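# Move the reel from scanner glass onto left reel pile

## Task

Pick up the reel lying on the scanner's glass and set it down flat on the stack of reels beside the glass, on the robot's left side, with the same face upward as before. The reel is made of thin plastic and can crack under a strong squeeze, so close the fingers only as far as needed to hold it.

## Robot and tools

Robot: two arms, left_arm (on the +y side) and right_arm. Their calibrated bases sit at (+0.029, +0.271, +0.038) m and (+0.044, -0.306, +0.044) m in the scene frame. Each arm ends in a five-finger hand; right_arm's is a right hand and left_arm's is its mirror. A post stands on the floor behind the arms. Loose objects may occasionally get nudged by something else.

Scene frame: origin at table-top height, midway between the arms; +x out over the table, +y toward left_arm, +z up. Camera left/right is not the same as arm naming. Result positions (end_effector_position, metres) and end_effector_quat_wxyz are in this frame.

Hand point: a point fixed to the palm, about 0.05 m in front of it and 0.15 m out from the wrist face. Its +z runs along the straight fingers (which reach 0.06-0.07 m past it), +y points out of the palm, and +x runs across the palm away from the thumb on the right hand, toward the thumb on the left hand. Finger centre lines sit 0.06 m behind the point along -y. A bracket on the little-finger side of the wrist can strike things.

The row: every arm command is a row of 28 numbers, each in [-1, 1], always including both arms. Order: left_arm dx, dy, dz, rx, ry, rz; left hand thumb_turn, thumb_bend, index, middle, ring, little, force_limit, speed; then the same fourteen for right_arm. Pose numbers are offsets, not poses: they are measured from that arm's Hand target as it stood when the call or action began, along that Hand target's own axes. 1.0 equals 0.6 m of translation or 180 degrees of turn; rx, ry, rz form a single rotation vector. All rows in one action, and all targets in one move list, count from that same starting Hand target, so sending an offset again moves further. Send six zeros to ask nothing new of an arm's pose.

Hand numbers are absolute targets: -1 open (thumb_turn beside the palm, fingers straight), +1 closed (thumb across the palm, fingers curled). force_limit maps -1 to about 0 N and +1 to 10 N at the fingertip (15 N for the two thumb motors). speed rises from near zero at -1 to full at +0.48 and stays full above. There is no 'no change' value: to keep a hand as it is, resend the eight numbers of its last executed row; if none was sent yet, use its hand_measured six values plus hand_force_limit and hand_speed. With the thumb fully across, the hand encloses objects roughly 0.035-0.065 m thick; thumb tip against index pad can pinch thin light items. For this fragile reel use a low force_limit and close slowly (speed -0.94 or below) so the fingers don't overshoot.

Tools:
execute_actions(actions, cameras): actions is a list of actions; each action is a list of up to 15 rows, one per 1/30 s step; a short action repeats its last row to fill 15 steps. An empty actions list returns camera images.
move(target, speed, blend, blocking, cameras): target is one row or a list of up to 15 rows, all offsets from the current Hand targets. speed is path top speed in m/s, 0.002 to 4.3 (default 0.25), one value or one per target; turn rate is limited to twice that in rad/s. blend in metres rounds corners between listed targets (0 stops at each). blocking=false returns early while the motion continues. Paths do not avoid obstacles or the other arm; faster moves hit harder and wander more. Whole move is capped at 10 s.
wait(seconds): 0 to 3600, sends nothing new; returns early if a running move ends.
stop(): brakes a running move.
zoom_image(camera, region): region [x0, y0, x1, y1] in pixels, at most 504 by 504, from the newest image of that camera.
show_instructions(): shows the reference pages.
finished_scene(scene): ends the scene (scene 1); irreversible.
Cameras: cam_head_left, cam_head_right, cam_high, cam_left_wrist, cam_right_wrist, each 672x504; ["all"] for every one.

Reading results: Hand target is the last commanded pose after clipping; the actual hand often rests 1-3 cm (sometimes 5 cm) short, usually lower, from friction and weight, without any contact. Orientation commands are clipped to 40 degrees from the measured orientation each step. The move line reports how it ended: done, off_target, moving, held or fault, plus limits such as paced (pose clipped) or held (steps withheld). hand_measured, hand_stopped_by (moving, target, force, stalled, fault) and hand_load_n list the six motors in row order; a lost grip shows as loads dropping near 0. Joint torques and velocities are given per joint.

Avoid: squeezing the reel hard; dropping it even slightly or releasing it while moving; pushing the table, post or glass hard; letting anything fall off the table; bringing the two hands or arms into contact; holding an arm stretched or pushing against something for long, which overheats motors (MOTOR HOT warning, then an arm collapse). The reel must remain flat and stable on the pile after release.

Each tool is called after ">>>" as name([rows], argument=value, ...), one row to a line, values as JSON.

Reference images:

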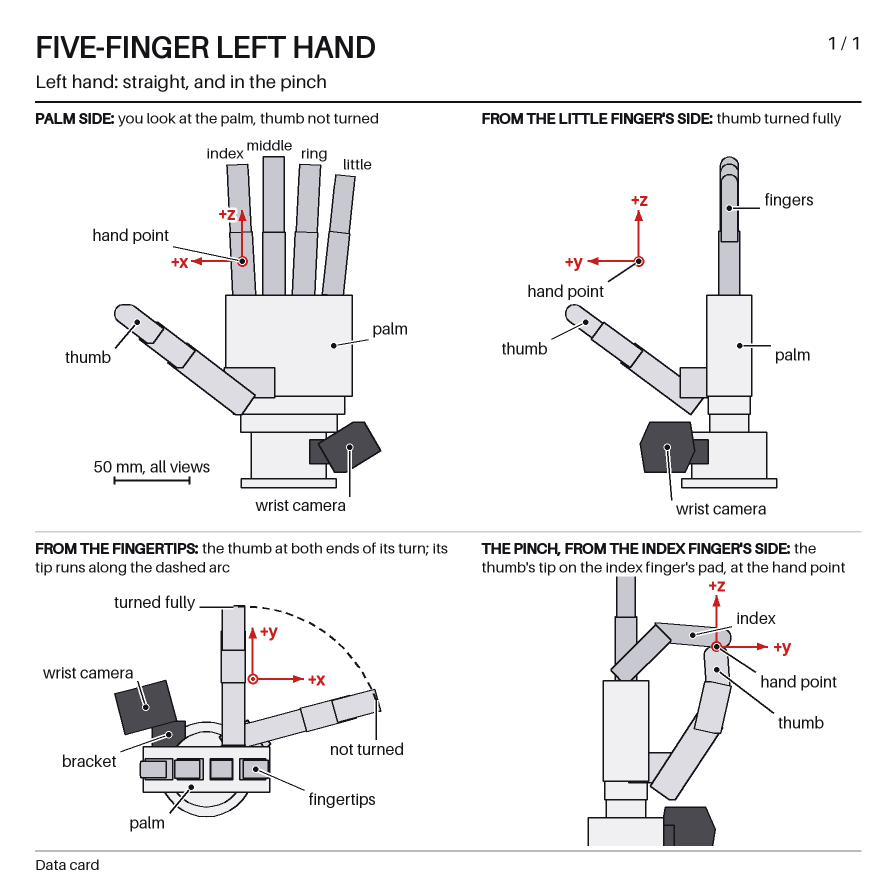

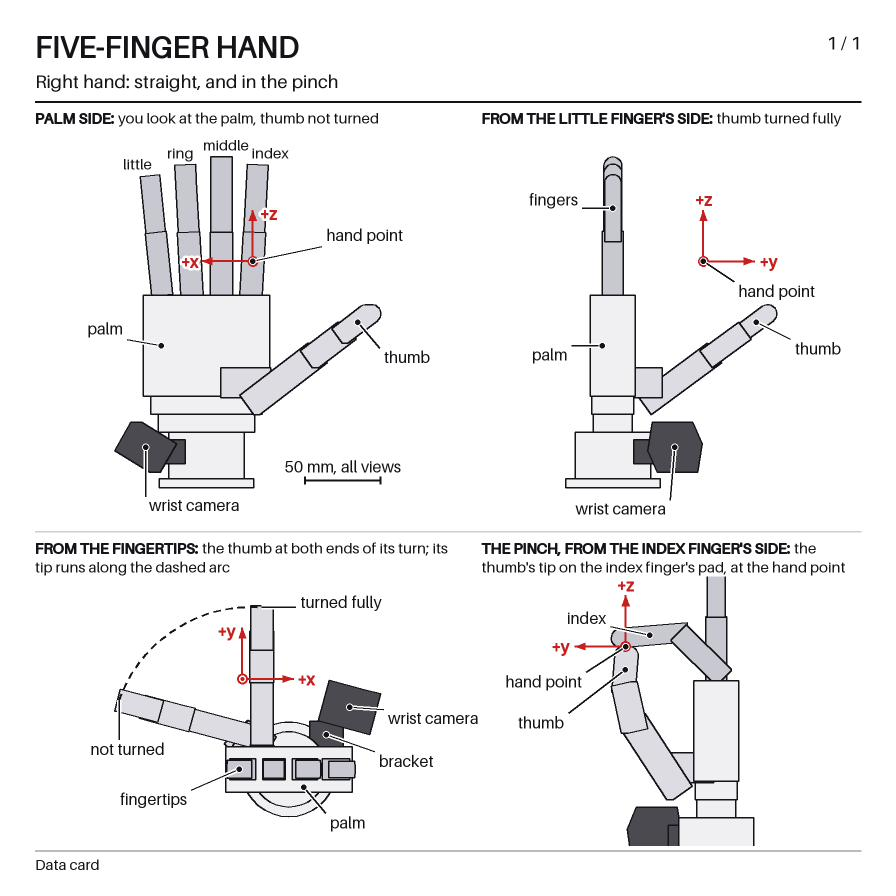

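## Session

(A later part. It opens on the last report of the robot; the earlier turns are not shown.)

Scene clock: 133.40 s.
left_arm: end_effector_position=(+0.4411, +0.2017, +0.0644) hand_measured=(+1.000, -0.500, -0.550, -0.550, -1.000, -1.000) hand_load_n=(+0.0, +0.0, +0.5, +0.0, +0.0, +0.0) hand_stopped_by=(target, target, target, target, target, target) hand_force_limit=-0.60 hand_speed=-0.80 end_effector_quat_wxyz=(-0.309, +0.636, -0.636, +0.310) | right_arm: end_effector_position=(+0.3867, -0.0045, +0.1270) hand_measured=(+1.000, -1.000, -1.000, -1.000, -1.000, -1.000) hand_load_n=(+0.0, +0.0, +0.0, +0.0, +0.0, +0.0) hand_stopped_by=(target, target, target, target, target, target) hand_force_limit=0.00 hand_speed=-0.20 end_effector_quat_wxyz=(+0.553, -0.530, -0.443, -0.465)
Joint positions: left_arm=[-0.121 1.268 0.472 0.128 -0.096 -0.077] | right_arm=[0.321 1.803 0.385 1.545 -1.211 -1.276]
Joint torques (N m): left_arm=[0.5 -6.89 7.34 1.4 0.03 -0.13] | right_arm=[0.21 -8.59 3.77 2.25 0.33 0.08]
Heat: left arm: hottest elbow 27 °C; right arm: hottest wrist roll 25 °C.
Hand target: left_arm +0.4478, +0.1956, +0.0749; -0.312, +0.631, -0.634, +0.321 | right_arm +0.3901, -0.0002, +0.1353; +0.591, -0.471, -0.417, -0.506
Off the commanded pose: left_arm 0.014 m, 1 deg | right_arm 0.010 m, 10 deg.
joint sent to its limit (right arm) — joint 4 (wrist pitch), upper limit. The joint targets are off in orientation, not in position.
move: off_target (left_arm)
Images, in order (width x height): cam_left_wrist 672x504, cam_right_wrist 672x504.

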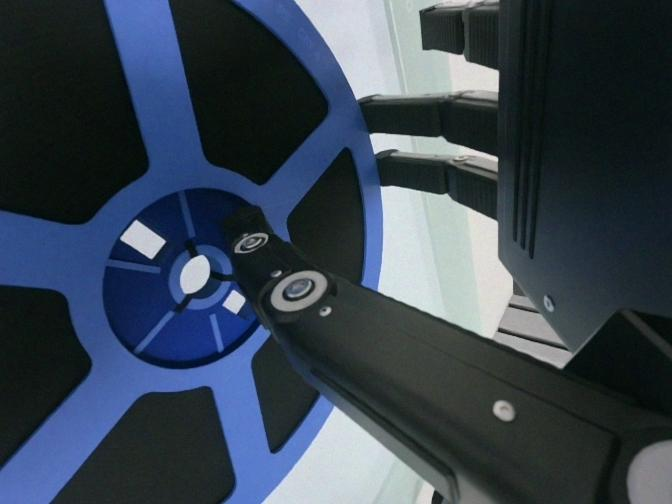

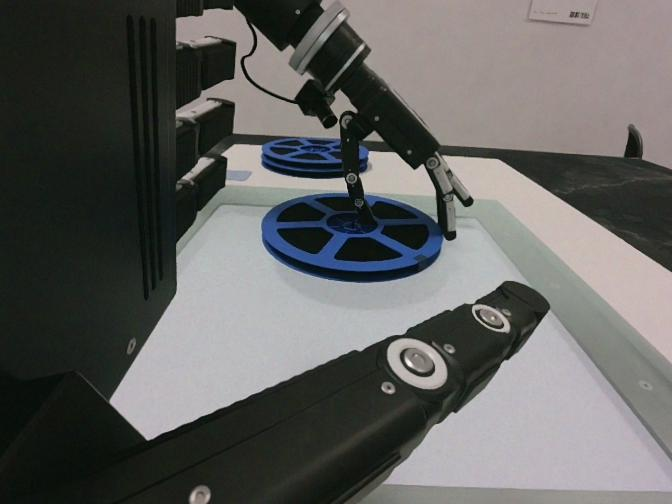

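>>> move(target=[0,0,0,0,0,0,1,-0.5,-0.2,-0.2,-1,-1,-0.4,-0.94,0,0,0,0,0,0,1,-1,-1,-1,-1,-1,0,-0.2], speed=0.06, cameras=["cam_right_wrist","cam_left_wrist"])

>>> zoom_image(camera="cam_right_wrist", region=[320, 160, 480, 260])

Scene clock: 135.87 s.
left_arm: end_effector_position=(+0.4415, +0.2017, +0.0659) hand_measured=(+1.000, -0.500, -0.200, -0.200, -1.000, -1.000) hand_load_n=(+0.0, +0.0, +0.5, +0.5, +0.0, +0.0) hand_stopped_by=(target, target, target, target, target, target) hand_force_limit=-0.40 hand_speed=-0.94 end_effector_quat_wxyz=(-0.310, +0.635, -0.635, +0.312) | right_arm: end_effector_position=(+0.3867, -0.0045, +0.1270) hand_measured=(+1.000, -1.000, -1.000, -1.000, -1.000, -1.000) hand_load_n=(+0.5, +0.0, +0.0, +0.0, +0.0, +0.0) hand_stopped_by=(target, target, target, target, target, target) hand_force_limit=0.00 hand_speed=-0.20 end_effector_quat_wxyz=(+0.553, -0.530, -0.443, -0.465)
Joint positions: left_arm=[-0.121 1.264 0.472 0.128 -0.096 -0.077] | right_arm=[0.321 1.803 0.385 1.545 -1.211 -1.276]
Joint torques (N m): left_arm=[0.56 -6.3 7.36 1.39 0.03 -0.12] | right_arm=[0.26 -8.59 3.77 2.25 0.34 0.08]
Heat: left arm: hottest elbow 27 °C; right arm: hottest wrist roll 25 °C.
Hand target: left_arm +0.4478, +0.1956, +0.0748; -0.312, +0.631, -0.634, +0.321 | right_arm +0.3901, -0.0002, +0.1353; +0.591, -0.471, -0.417, -0.506
Off the commanded pose: left_arm 0.012 m, 1 deg | right_arm 0.010 m, 10 deg.
joint sent to its limit (right arm) — joint 4 (wrist pitch), upper limit. The joint targets are off in orientation, not in position.
move: done
Images, in order (width x height): cam_left_wrist 672x504, cam_right_wrist 672x504.

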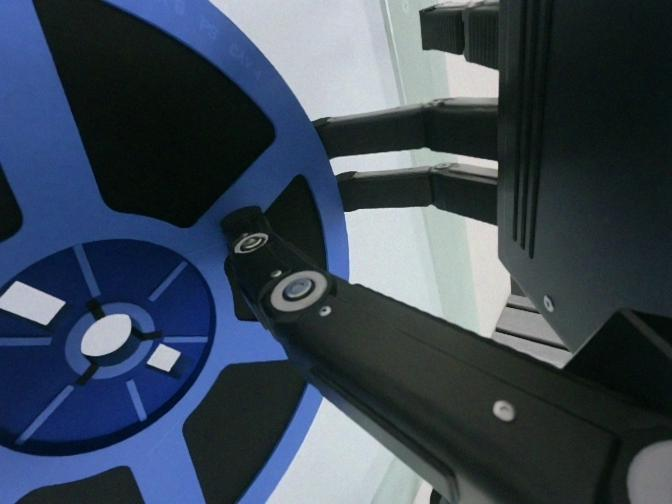

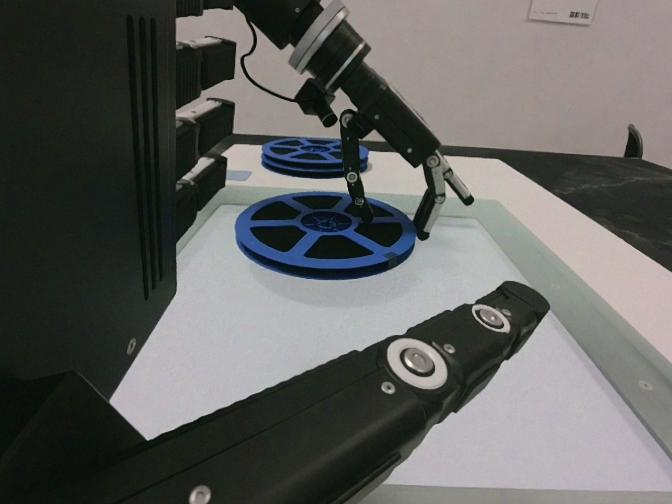

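Scaled by 3.150 from the camera's image (finer frame: 960x720).

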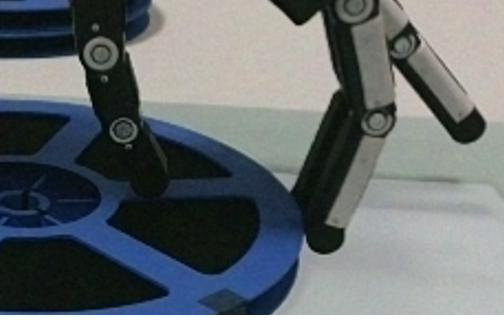

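>>> move([
  [0,0,0.0005,0,0,0,1,-0.5,-0.8,-0.8,-1,-1,-0.6,-0.4,0,0,0,0,0,0,1,-1,-1,-1,-1,-1,0,-0.2],
  [0,-0.0601,-0.0449,0,0,0,0.9,-0.95,-0.8,-0.8,-1,-1,-0.6,-0.3,0,0,0,0,0,0,1,-1,-1,-1,-1,-1,0,-0.2],
  [0,-0.0603,-0.0449,0,0,0,1,-1,-0.8,-0.8,-1,-1,-0.6,-0.3,0,0,0,0,0,0,1,-1,-1,-1,-1,-1,0,-0.2],
  [0,0.0097,0.0073,0,0,0,1,-1,-0.8,-0.8,-1,-1,-0.6,-0.3,0,0,0,0,0,0,1,-1,-1,-1,-1,-1,0,-0.2],
], speed=0.07, cameras=["cam_right_wrist","cam_left_wrist"])

>>> zoom_image(camera="cam_right_wrist", region=[280, 160, 440, 260])

Scene clock: 143.57 s.
left_arm: end_effector_position=(+0.4462, +0.2011, +0.0669) hand_measured=(+1.000, -1.000, -0.800, -0.800, -1.000, -1.000) hand_load_n=(+0.0, +0.0, -0.5, +0.0, +0.0, +0.0) hand_stopped_by=(target, target, target, target, target, target) hand_force_limit=-0.60 hand_speed=-0.30 end_effector_quat_wxyz=(-0.311, +0.634, -0.635, +0.313) | right_arm: end_effector_position=(+0.3867, -0.0045, +0.1270) hand_measured=(+1.000, -1.000, -1.000, -1.000, -1.000, -1.000) hand_load_n=(+0.0, +0.0, +0.0, +0.0, +0.0, +0.0) hand_stopped_by=(target, target, target, target, target, target) hand_force_limit=0.00 hand_speed=-0.20 end_effector_quat_wxyz=(+0.553, -0.530, -0.443, -0.465)
Joint positions: left_arm=[-0.121 1.275 0.481 0.134 -0.096 -0.077] | right_arm=[0.321 1.803 0.385 1.545 -1.211 -1.276]
Joint torques (N m): left_arm=[0.62 -5.71 5.97 2.25 0.02 -0.13] | right_arm=[0.26 -8.59 3.77 2.26 0.34 0.08]
Heat: left arm: hottest elbow 27 °C; right arm: hottest wrist roll 25 °C.
Hand target: left_arm +0.4478, +0.1955, +0.0675; -0.312, +0.631, -0.634, +0.321 | right_arm +0.3901, -0.0002, +0.1353; +0.591, -0.471, -0.417, -0.506
Off the commanded pose: left_arm 0.006 m, 1 deg | right_arm 0.010 m, 10 deg.
joint sent to its limit (right arm) — joint 4 (wrist pitch), upper limit. The joint targets are off in orientation, not in position.
move: done; target 2's new numbers were sent with left_arm's hand 0.031 m and 3 deg from that target; target 3's new numbers were sent with left_arm's hand 0.031 m and 3 deg from that target
Images, in order (width x height): cam_left_wrist 672x504, cam_right_wrist 672x504.

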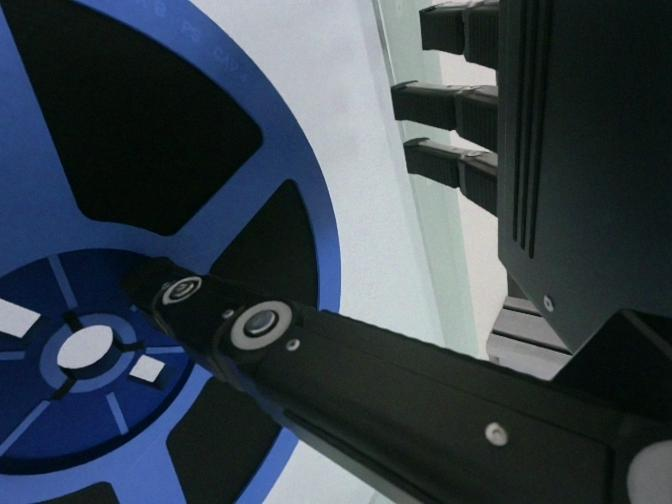

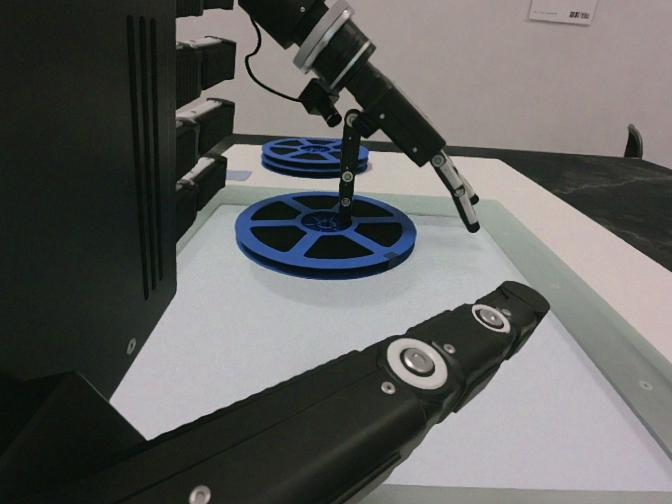

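Scaled by 3.150 from the camera's image (finer frame: 960x720).

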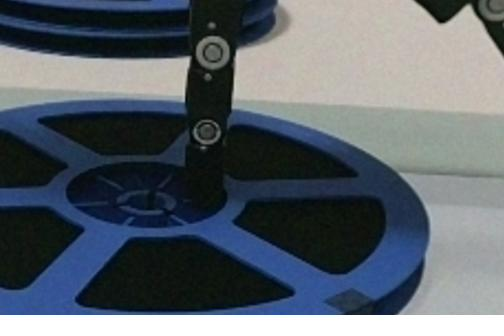

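>>> move(target=[0,-0.0722,0.1021,0,0,0,1,-1,-0.8,-0.8,-1,-1,-0.6,-0.3,0,0,0,0,0,0,1,-1,-1,-1,-1,-1,0,-0.2], speed=0.05, cameras=["cam_right_wrist","cam_left_wrist"])

>>> zoom_image(camera="cam_right_wrist", region=[320, 130, 560, 280])

Scene clock: 145.63 s.
left_arm: end_effector_position=(+0.5008, +0.1903, +0.0650) hand_measured=(+1.000, -1.000, -0.800, -0.800, -1.000, -1.000) hand_load_n=(-1.5, +0.5, +0.0, +0.0, +0.0, +0.0) hand_stopped_by=(target, target, target, target, target, target) hand_force_limit=-0.60 hand_speed=-0.30 end_effector_quat_wxyz=(-0.304, +0.632, -0.638, +0.318) | right_arm: end_effector_position=(+0.3867, -0.0045, +0.1270) hand_measured=(+1.000, -1.000, -1.000, -1.000, -1.000, -1.000) hand_load_n=(+0.0, +0.0, +0.0, +0.0, +0.0, +0.0) hand_stopped_by=(target, target, target, target, target, target) hand_force_limit=0.00 hand_speed=-0.20 end_effector_quat_wxyz=(+0.553, -0.530, -0.443, -0.465)
Joint positions: left_arm=[-0.121 1.432 0.623 0.147 -0.076 -0.078] | right_arm=[0.321 1.803 0.385 1.545 -1.211 -1.276]
Joint torques (N m): left_arm=[2.84 -4.89 9.32 2.19 0.05 0.06] | right_arm=[0.26 -8.53 3.77 2.25 0.34 0.08]
Heat: left arm: hottest elbow 27 °C; right arm: hottest wrist roll 25 °C.
Hand target: left_arm +0.5227, +0.1948, +0.0655; -0.312, +0.631, -0.634, +0.321 | right_arm +0.3901, -0.0002, +0.1353; +0.591, -0.471, -0.417, -0.506
Off the commanded pose: left_arm 0.022 m, 1 deg | right_arm 0.010 m, 10 deg.
joint sent to its limit (right arm) — joint 4 (wrist pitch), upper limit. The joint targets are off in orientation, not in position.
move: off_target (left_arm)
Images, in order (width x height): cam_left_wrist 672x504, cam_right_wrist 672x504.

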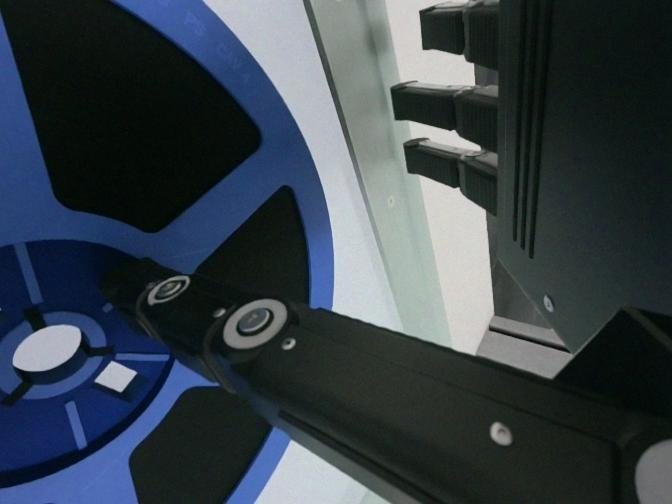

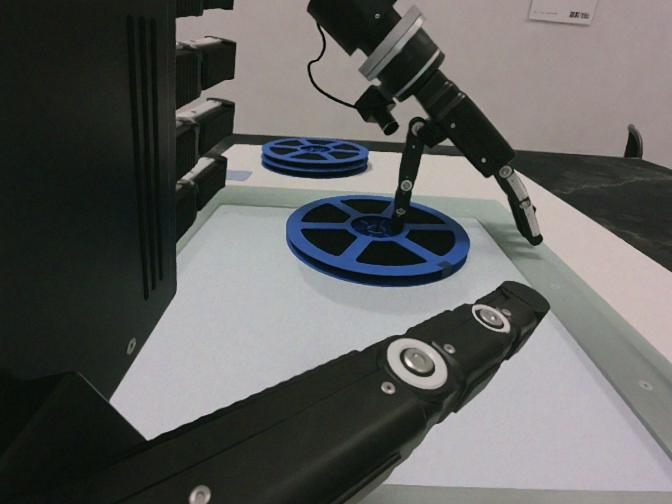

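Scaled by 2.100 from the camera's image (finer frame: 960x720).

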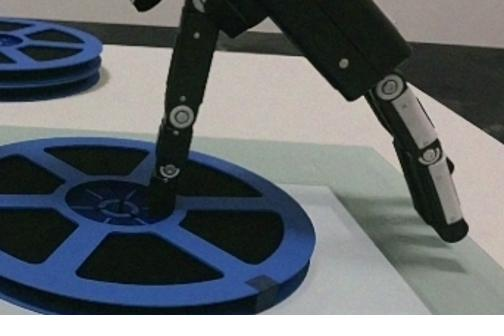

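>>> move(target=[0,0,0,0,0,0,1,-1,0.05,0.05,-1,-1,-0.5,-0.94,0,0,0,0,0,0,1,-1,-1,-1,-1,-1,0,-0.2], speed=0.05, cameras=["cam_right_wrist","cam_left_wrist"])

>>> zoom_image(camera="cam_right_wrist", region=[320, 130, 560, 280])

Scene clock: 150.40 s.
left_arm: end_effector_position=(+0.5102, +0.1892, +0.0661) hand_measured=(+1.000, -1.000, -0.050, -0.074, -1.000, -1.000) hand_load_n=(+0.0, +0.5, +3.0, +2.0, +0.0, +0.0) hand_stopped_by=(target, target, force, force, target, target) hand_force_limit=-0.50 hand_speed=-0.94 end_effector_quat_wxyz=(-0.307, +0.630, -0.636, +0.323) | right_arm: end_effector_position=(+0.3867, -0.0045, +0.1270) hand_measured=(+1.000, -1.000, -1.000, -1.000, -1.000, -1.000) hand_load_n=(+0.5, +0.0, +0.0, +0.0, +0.0, +0.0) hand_stopped_by=(target, target, target, target, target, target) hand_force_limit=0.00 hand_speed=-0.20 end_effector_quat_wxyz=(+0.553, -0.530, -0.443, -0.465)
Joint positions: left_arm=[-0.121 1.452 0.64 0.162 -0.076 -0.078] | right_arm=[0.321 1.803 0.385 1.545 -1.211 -1.276]
Joint torques (N m): left_arm=[2.84 -6.48 8.14 1.73 0.05 0.06] | right_arm=[0.26 -8.53 3.77 2.25 0.34 0.08]
Heat: left arm: hottest elbow 27 °C; right arm: hottest wrist roll 25 °C.
Hand target: left_arm +0.5228, +0.1948, +0.0656; -0.312, +0.631, -0.634, +0.321 | right_arm +0.3901, -0.0002, +0.1353; +0.591, -0.471, -0.417, -0.506
Off the commanded pose: left_arm 0.014 m, 1 deg | right_arm 0.010 m, 10 deg.
joint sent to its limit (right arm) — joint 4 (wrist pitch), upper limit. The joint targets are off in orientation, not in position.
move: done
Images, in order (width x height): cam_left_wrist 672x504, cam_right_wrist 672x504.

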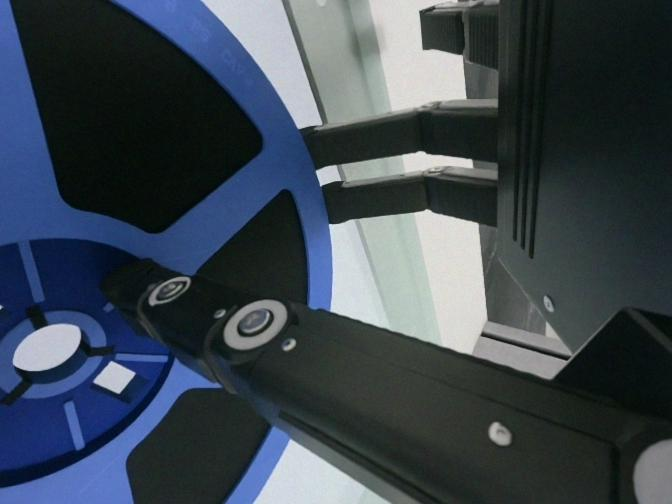

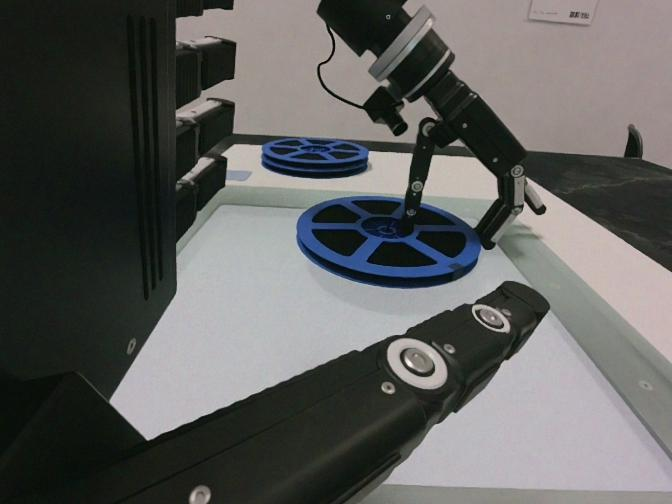

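Scaled by 2.100 from the camera's image (finer frame: 960x720).

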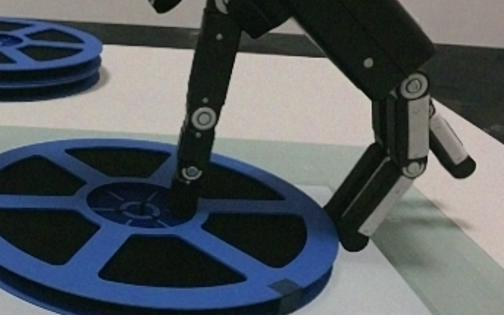

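>>> move(target=[0,-0.04,-0.03,0.035,0,0,1,-1,0.05,0.05,-1,-1,-0.5,-0.94,0,0,0,0,0,0,1,-1,-1,-1,-1,-1,0,-0.2], speed=0.04, cameras=["cam_right_wrist","cam_left_wrist"])

>>> zoom_image(camera="cam_right_wrist", region=[280, 130, 560, 300])

Scene clock: 152.53 s.
left_arm: end_effector_position=(+0.5195, +0.1897, +0.0868) hand_measured=(+1.000, -1.000, -0.050, -0.072, -1.000, -1.000) hand_load_n=(+0.0, +0.0, +0.0, +0.0, +0.0, +0.0) hand_stopped_by=(target, target, force, force, target, target) hand_force_limit=-0.50 hand_speed=-0.94 end_effector_quat_wxyz=(-0.333, +0.618, -0.621, +0.349) | right_arm: end_effector_position=(+0.3867, -0.0045, +0.1270) hand_measured=(+1.000, -1.000, -1.000, -1.000, -1.000, -1.000) hand_load_n=(+0.0, +0.0, +0.0, +0.0, +0.0, +0.0) hand_stopped_by=(target, target, target, target, target, target) hand_force_limit=0.00 hand_speed=-0.20 end_effector_quat_wxyz=(+0.553, -0.530, -0.443, -0.465)
Joint positions: left_arm=[-0.121 1.42 0.625 0.227 -0.084 -0.074] | right_arm=[0.321 1.803 0.385 1.545 -1.211 -1.276]
Joint torques (N m): left_arm=[2.32 -9.64 5.87 2.32 -0.1 0.09] | right_arm=[0.32 -8.59 3.77 2.24 0.34 0.08]
Heat: left arm: hottest elbow 27 °C; right arm: hottest wrist roll 25 °C.
Hand target: left_arm +0.5226, +0.1951, +0.0954; -0.346, +0.613, -0.615, +0.356 | right_arm +0.3901, -0.0002, +0.1353; +0.591, -0.471, -0.417, -0.506
Off the commanded pose: left_arm 0.011 m, 2 deg | right_arm 0.010 m, 10 deg.
joint sent to its limit (right arm) — joint 4 (wrist pitch), upper limit. The joint targets are off in orientation, not in position.
move: off_target (left_arm)
Images, in order (width x height): cam_left_wrist 672x504, cam_right_wrist 672x504.

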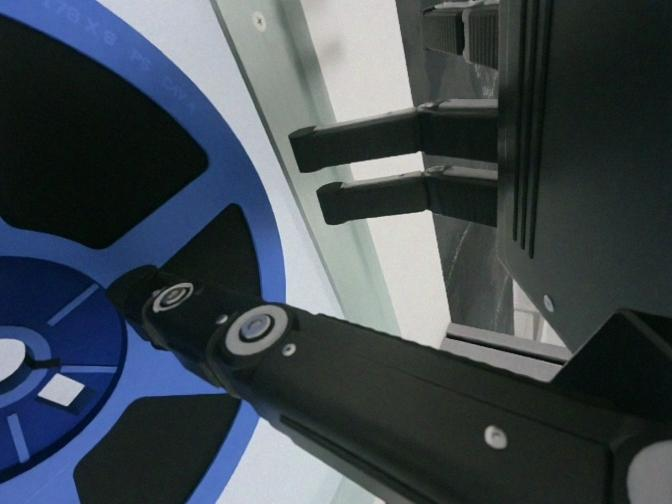

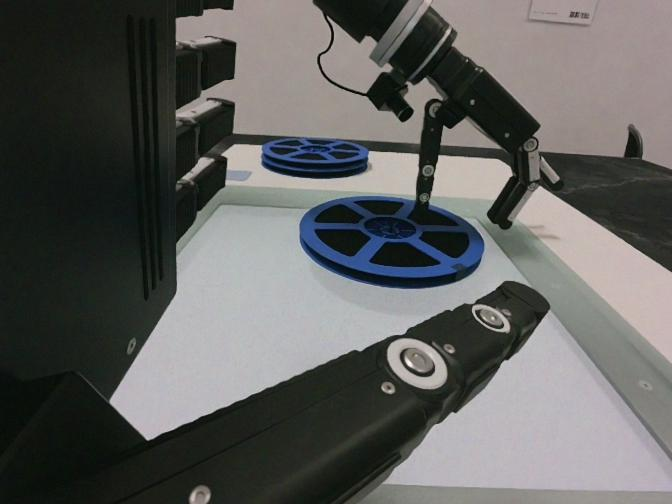

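Scaled by 1.800 from the camera's image (finer frame: 960x720).

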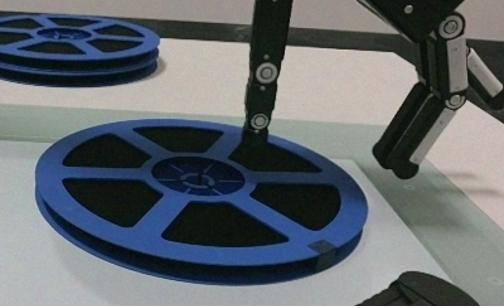

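>>> zoom_image(camera="cam_right_wrist", region=[540, 240, 672, 340])

>>> zoom_image(camera="cam_left_wrist", region=[200, 0, 460, 200])

Scaled by 3.818 from the camera's image (finer frame: 960x720).

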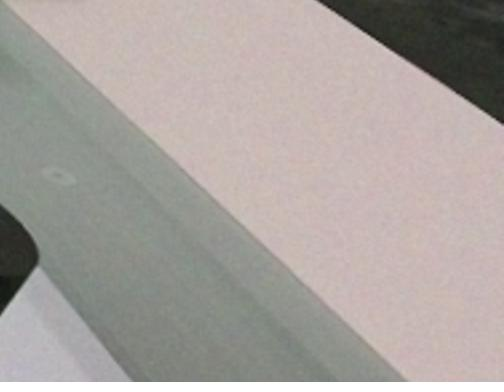

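Scaled by 1.938 from the camera's image (finer frame: 960x720).

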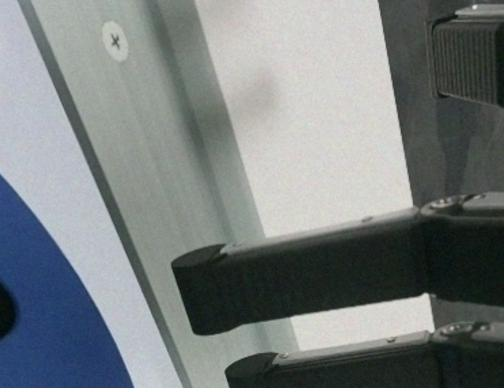

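>>> move([
  [0,-0.187,-0.11,0,0,0,1,-1,-0.6,-0.6,-1,-1,-0.5,-0.3,0.1615,-0.0225,0.035,0,0,0,1,-1,-1,-1,-1,-1,0,-0.2],
  [-0.425,-0.1645,-0.3287,0,0,0,1,-1,-0.6,-0.6,-1,-1,-0.5,-0.3,0.313,-0.062,-0.017,-0.42,-0.03,0.463,1,-1,-1,-1,-1,-1,0,-0.2],
], speed=0.3, cameras=["all"])

Scene clock: 161.47 s.
left_arm: end_effector_position=(+0.3964, +0.4393, +0.2532) hand_measured=(+1.000, -1.000, -0.600, -0.600, -1.000, -1.000) hand_load_n=(+0.0, +0.0, +0.0, +0.0, +0.0, +0.0) hand_stopped_by=(target, target, target, target, target, target) hand_force_limit=-0.50 hand_speed=-0.30 end_effector_quat_wxyz=(-0.326, +0.623, -0.615, +0.357) | right_arm: end_effector_position=(+0.3696, -0.0528, +0.3013) hand_measured=(+1.000, -1.000, -1.000, -1.000, -1.000, -1.000) hand_load_n=(+0.0, +0.0, +0.0, +0.0, +0.0, +0.0) hand_stopped_by=(target, target, target, target, target, target) hand_force_limit=0.00 hand_speed=-0.20 end_effector_quat_wxyz=(-0.350, +0.874, -0.314, +0.121)
Joint positions: left_arm=[0.728 1.025 0.833 -0.524 0.624 0.418] | right_arm=[0.477 1.085 1.079 -0.844 -0.26 -0.272]
Joint torques (N m): left_arm=[2.49 -4.54 12.46 0.94 0.49 0.06] | right_arm=[-0.79 -5.83 14.16 1.31 0.09 0.12]
Heat: left arm: hottest elbow 28 °C; right arm: hottest elbow 25 °C.
Hand target: left_arm +0.4052, +0.4530, +0.2780; -0.346, +0.613, -0.615, +0.356 | right_arm +0.3800, -0.0503, +0.3201; -0.359, +0.868, -0.318, +0.131
Off the commanded pose: left_arm 0.030 m, 3 deg | right_arm 0.022 m, 2 deg.
move: off_target (left_arm, right_arm)

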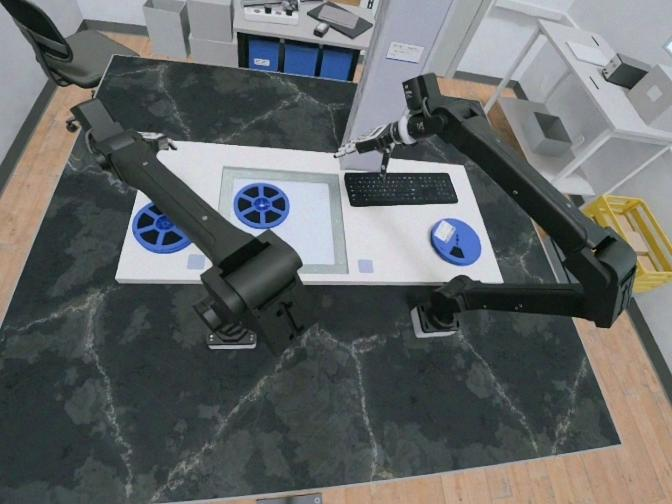

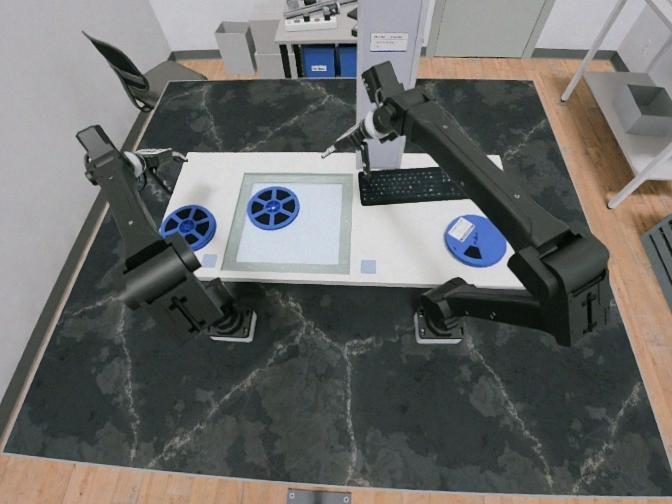

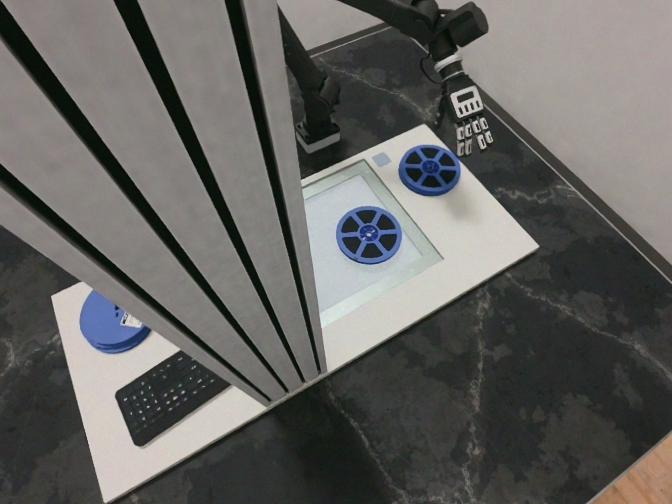

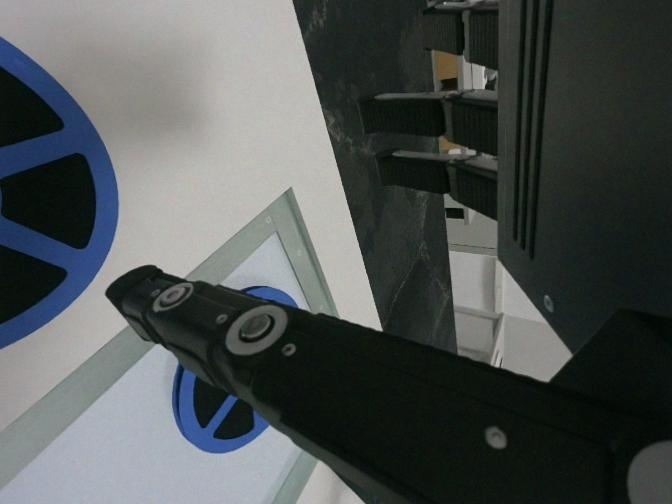

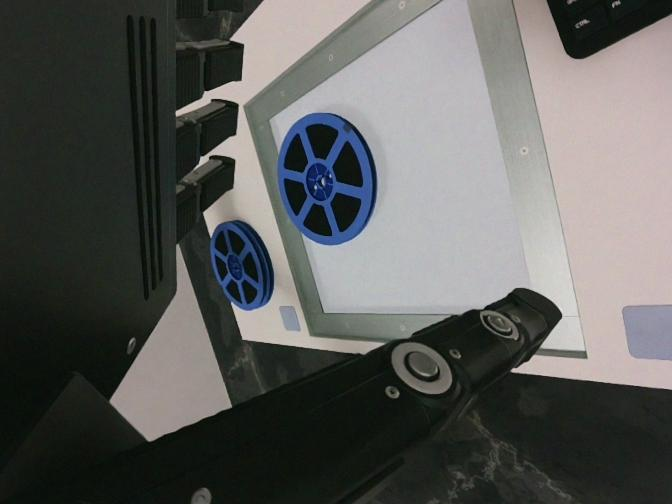

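>>> zoom_image(camera="cam_right_wrist", region=[240, 60, 400, 220])

>>> zoom_image(camera="cam_right_wrist", region=[260, 240, 460, 380])

>>> zoom_image(camera="cam_right_wrist", region=[500, 280, 672, 400])

>>> zoom_image(camera="cam_left_wrist", region=[200, 180, 340, 330])

Scaled by 3.150 from the camera's image (finer frame: 960x720).

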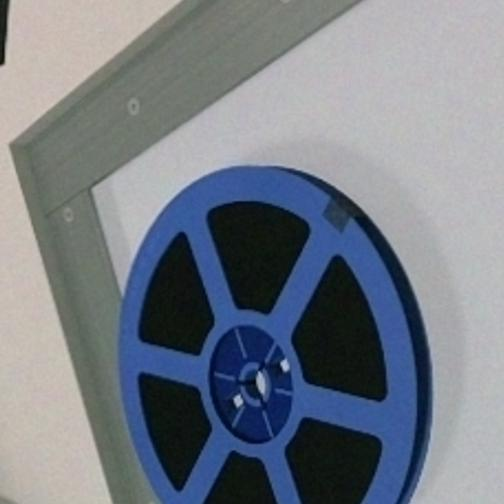

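Scaled by 2.520 from the camera's image (finer frame: 960x720).

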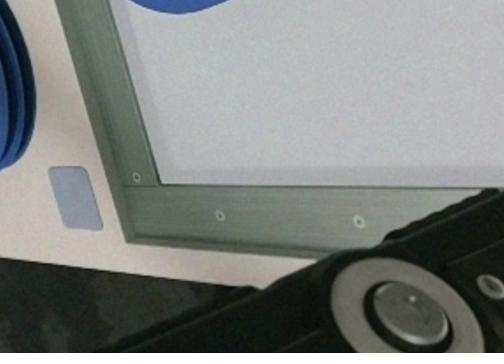

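Scaled by 2.930 from the camera's image (finer frame: 960x720).

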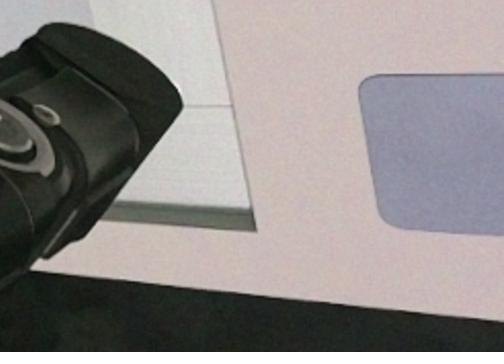

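Scaled by 3.360 from the camera's image (finer frame: 960x720).

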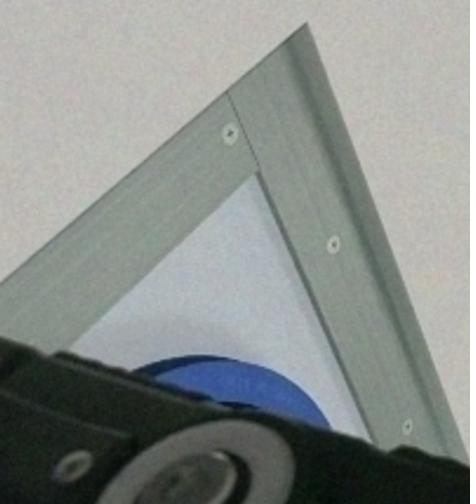

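>>> move([
  [0.445,0.0775,0.197,-0.035,0,0,0.9,-0.95,-0.8,-0.8,-1,-1,-0.5,-0.3,0,0,0,0,0,0,1,-1,-1,-1,-1,-1,0,-0.2],
  [0.445,0.0777,0.197,-0.035,0,0,1,-1,-0.8,-0.8,-1,-1,-0.5,-0.3,0,0,0,0,0,0,1,-1,-1,-1,-1,-1,0,-0.2],
  [0.445,0.2363,0.2903,-0.035,0,0,1,-1,-0.8,-0.8,-1,-1,-0.5,-0.3,0,0,0,0,0,0,1,-1,-1,-1,-1,-1,0,-0.2],
], speed=[0.25,0.1,0.1], cameras=["cam_right_wrist","cam_left_wrist"])

>>> zoom_image(camera="cam_right_wrist", region=[200, 40, 460, 270])

Scene clock: 167.13 s.
left_arm: end_effector_position=(+0.4785, +0.1874, +0.0684) hand_measured=(+1.000, -1.000, -0.800, -0.800, -1.000, -1.000) hand_load_n=(+0.0, +0.0, +0.0, +0.0, +0.0, +0.0) hand_stopped_by=(target, target, target, target, target, target) hand_force_limit=-0.50 hand_speed=-0.30 end_effector_quat_wxyz=(-0.309, +0.632, -0.638, +0.313) | right_arm: end_effector_position=(+0.3696, -0.0527, +0.3013) hand_measured=(+1.000, -1.000, -1.000, -1.000, -1.000, -1.000) hand_load_n=(+0.0, +0.0, +0.0, +0.0, +0.0, +0.0) hand_stopped_by=(target, target, target, target, target, target) hand_force_limit=0.00 hand_speed=-0.20 end_effector_quat_wxyz=(-0.350, +0.874, -0.315, +0.121)
Joint positions: left_arm=[-0.147 1.366 0.571 0.131 -0.11 -0.086] | right_arm=[0.477 1.085 1.079 -0.844 -0.26 -0.271]
Joint torques (N m): left_arm=[0.73 -7.24 6 2.28 -0.12 -0.18] | right_arm=[-0.79 -5.83 14.16 1.31 0.09 0.11]
Heat: left arm: hottest elbow 28 °C; right arm: hottest elbow 26 °C.
Hand target: left_arm +0.4809, +0.1834, +0.0702; -0.312, +0.631, -0.634, +0.321 | right_arm +0.3800, -0.0503, +0.3201; -0.359, +0.868, -0.318, +0.131
Off the commanded pose: left_arm 0.005 m, 1 deg | right_arm 0.022 m, 2 deg.
move: done; target 2's new numbers were sent with left_arm's hand 0.019 m and 3 deg from that target
Images, in order (width x height): cam_left_wrist 672x504, cam_right_wrist 672x504.

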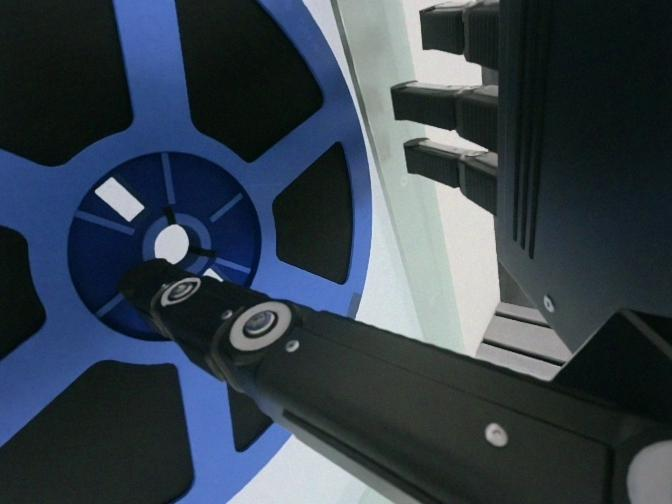

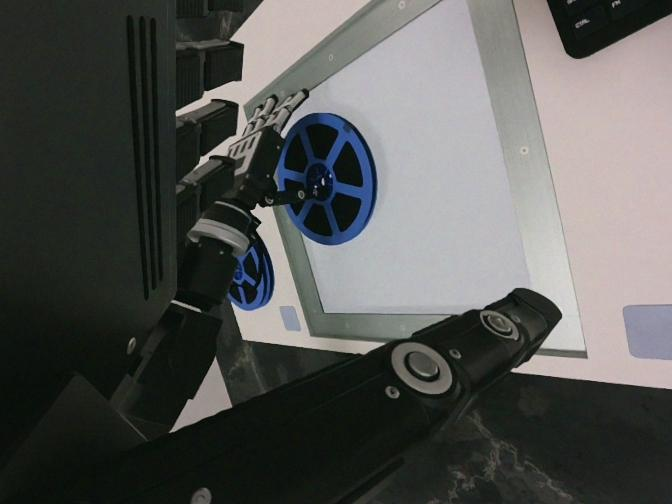

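Scaled by 1.938 from the camera's image (finer frame: 960x720).

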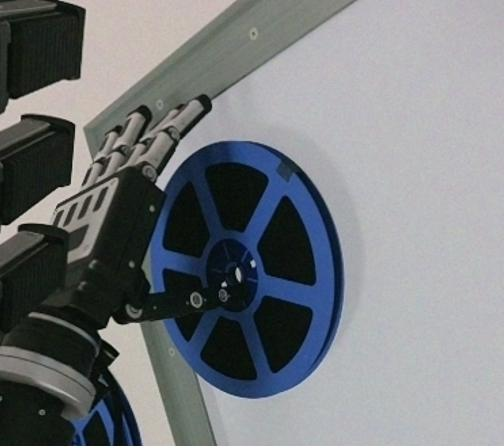

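>>> move(target=[0,0.1315,-0.1618,0,0,0,1,-1,-0.8,-0.8,-1,-1,-0.5,-0.3,0,0,0,0,0,0,1,-1,-1,-1,-1,-1,0,-0.2], speed=0.06, cameras=["cam_right_wrist","cam_left_wrist"])

>>> zoom_image(camera="cam_right_wrist", region=[200, 100, 460, 360])

Scene clock: 169.97 s.
left_arm: end_effector_position=(+0.3607, +0.1888, +0.0665) hand_measured=(+1.000, -1.000, -0.800, -0.800, -1.000, -1.000) hand_load_n=(+0.0, +0.0, +0.0, +0.0, +0.0, +0.0) hand_stopped_by=(target, target, target, target, target, target) hand_force_limit=-0.50 hand_speed=-0.30 end_effector_quat_wxyz=(-0.317, +0.631, -0.632, +0.321) | right_arm: end_effector_position=(+0.3696, -0.0527, +0.3013) hand_measured=(+1.000, -1.000, -1.000, -1.000, -1.000, -1.000) hand_load_n=(+0.0, +0.0, +0.0, +0.0, +0.0, +0.0) hand_stopped_by=(target, target, target, target, target, target) hand_force_limit=0.00 hand_speed=-0.20 end_effector_quat_wxyz=(-0.350, +0.874, -0.315, +0.121)
Joint positions: left_arm=[-0.226 0.974 0.276 0.051 -0.179 -0.139] | right_arm=[0.477 1.085 1.079 -0.844 -0.26 -0.271]
Joint torques (N m): left_arm=[0.15 -2.78 6.41 1.07 -0.15 -0.16] | right_arm=[-0.79 -5.83 14.16 1.31 0.09 0.11]
Heat: left arm: hottest elbow 28 °C; right arm: hottest elbow 27 °C.
Hand target: left_arm +0.3559, +0.1844, +0.0651; -0.312, +0.631, -0.634, +0.321 | right_arm +0.3800, -0.0503, +0.3201; -0.359, +0.868, -0.318, +0.131
Off the commanded pose: left_arm 0.007 m, 1 deg | right_arm 0.022 m, 2 deg.
move: done
Images, in order (width x height): cam_left_wrist 672x504, cam_right_wrist 672x504.

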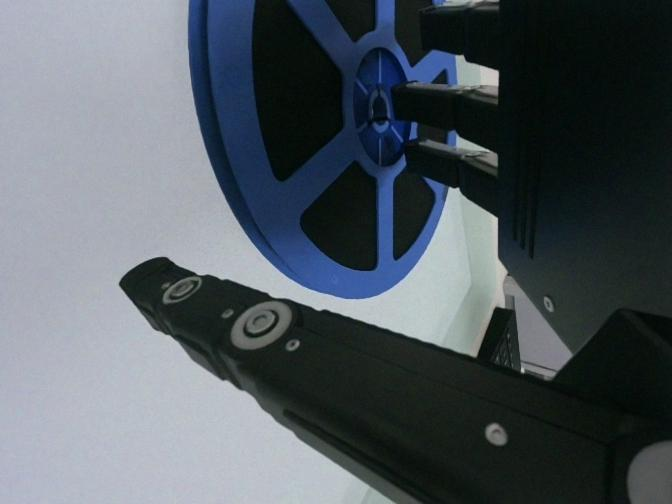

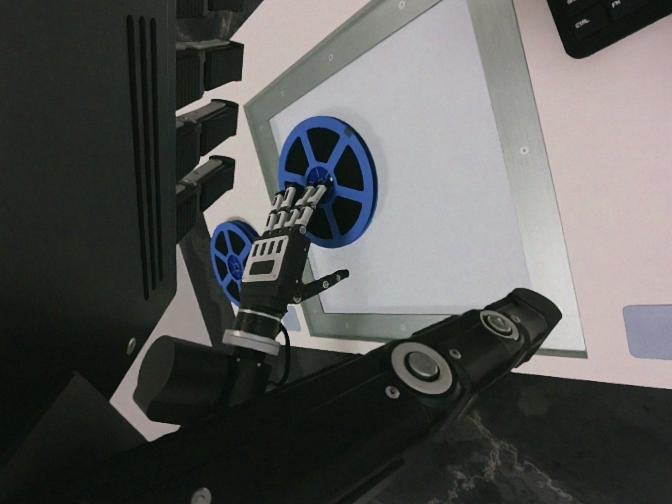

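Scaled by 1.938 from the camera's image (finer frame: 960x720).

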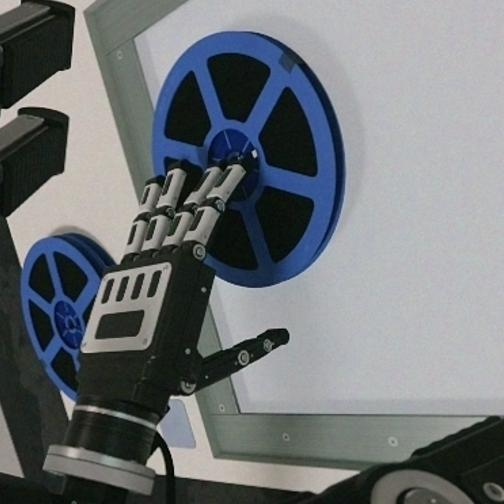

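>>> move([
  [0,-0.1068,-0.0799,0,0,0,1,-1,-0.8,-0.8,-1,-1,-0.5,-0.3,0,0,0,0,0,0,1,-1,-1,-1,-1,-1,0,-0.2],
  [0.005,-0.2778,0.1628,0,0,0,-1,-1,-0.07,-0.07,-0.07,-1,-0.2,0.2,0,0,0,0,0,0,1,-1,-1,-1,-1,-1,0,-0.2],
  [0.005,-0.181,0.2352,0,0,0,-1,-1,-0.07,-0.07,-0.07,-1,-0.2,0.2,0,0,0,0,0,0,1,-1,-1,-1,-1,-1,0,-0.2],
], speed=[0.15,0.15,0.06], cameras=["cam_right_wrist","cam_left_wrist"])

>>> zoom_image(camera="cam_right_wrist", region=[180, 40, 440, 270])

Scene clock: 176.30 s.
left_arm: end_effector_position=(+0.5310, +0.1737, +0.0682) hand_measured=(-1.000, -1.000, -0.070, -0.070, -0.070, -1.000) hand_load_n=(-0.5, +0.0, -0.5, +0.0, +0.0, +0.0) hand_stopped_by=(target, target, target, target, target, target) hand_force_limit=-0.20 hand_speed=0.20 end_effector_quat_wxyz=(-0.306, +0.632, -0.637, +0.319) | right_arm: end_effector_position=(+0.3696, -0.0527, +0.3013) hand_measured=(+1.000, -1.000, -1.000, -1.000, -1.000, -1.000) hand_load_n=(+0.0, +0.5, +0.0, +0.0, +0.0, +0.0) hand_stopped_by=(target, target, target, target, target, target) hand_force_limit=0.00 hand_speed=-0.20 end_effector_quat_wxyz=(-0.350, +0.874, -0.315, +0.121)
Joint positions: left_arm=[-0.155 1.502 0.71 0.133 -0.106 -0.099] | right_arm=[0.477 1.085 1.079 -0.844 -0.26 -0.271]
Joint torques (N m): left_arm=[2.67 -9.29 5.94 2.21 0.08 0.03] | right_arm=[-0.79 -5.83 14.15 1.31 0.09 0.11]
Heat: left arm: hottest elbow 28 °C; right arm: hottest elbow 28 °C.
Hand target: left_arm +0.5340, +0.1797, +0.0678; -0.312, +0.631, -0.634, +0.321 | right_arm +0.3800, -0.0503, +0.3201; -0.359, +0.868, -0.318, +0.131
Off the commanded pose: left_arm 0.007 m, 1 deg | right_arm 0.022 m, 2 deg.
move: done; target 2's new numbers were sent with left_arm's hand 0.037 m and 4 deg from that target
Images, in order (width x height): cam_left_wrist 672x504, cam_right_wrist 672x504.

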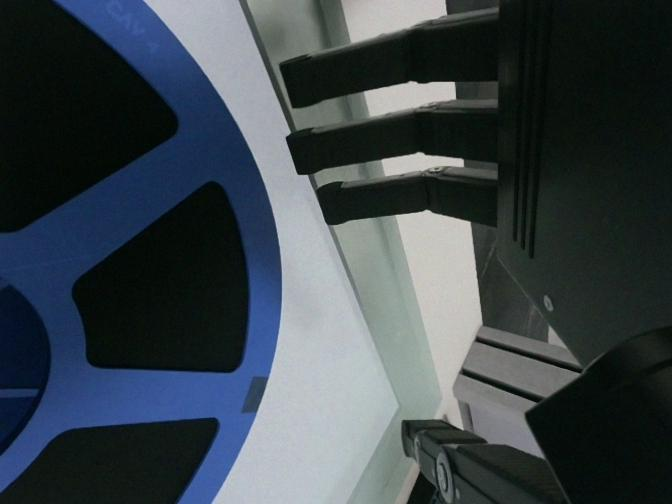

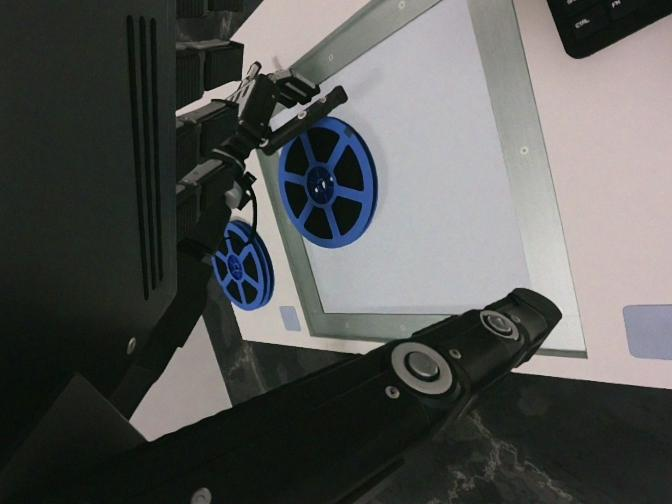

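Scaled by 1.938 from the camera's image (finer frame: 960x720).

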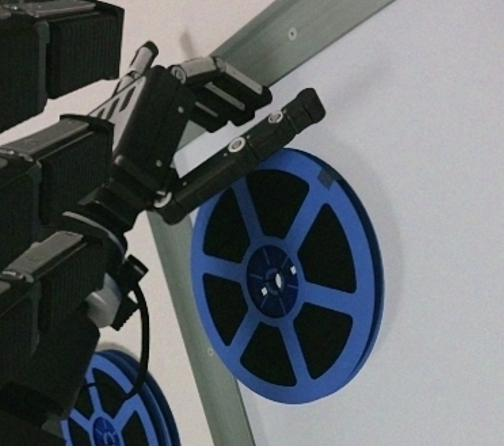

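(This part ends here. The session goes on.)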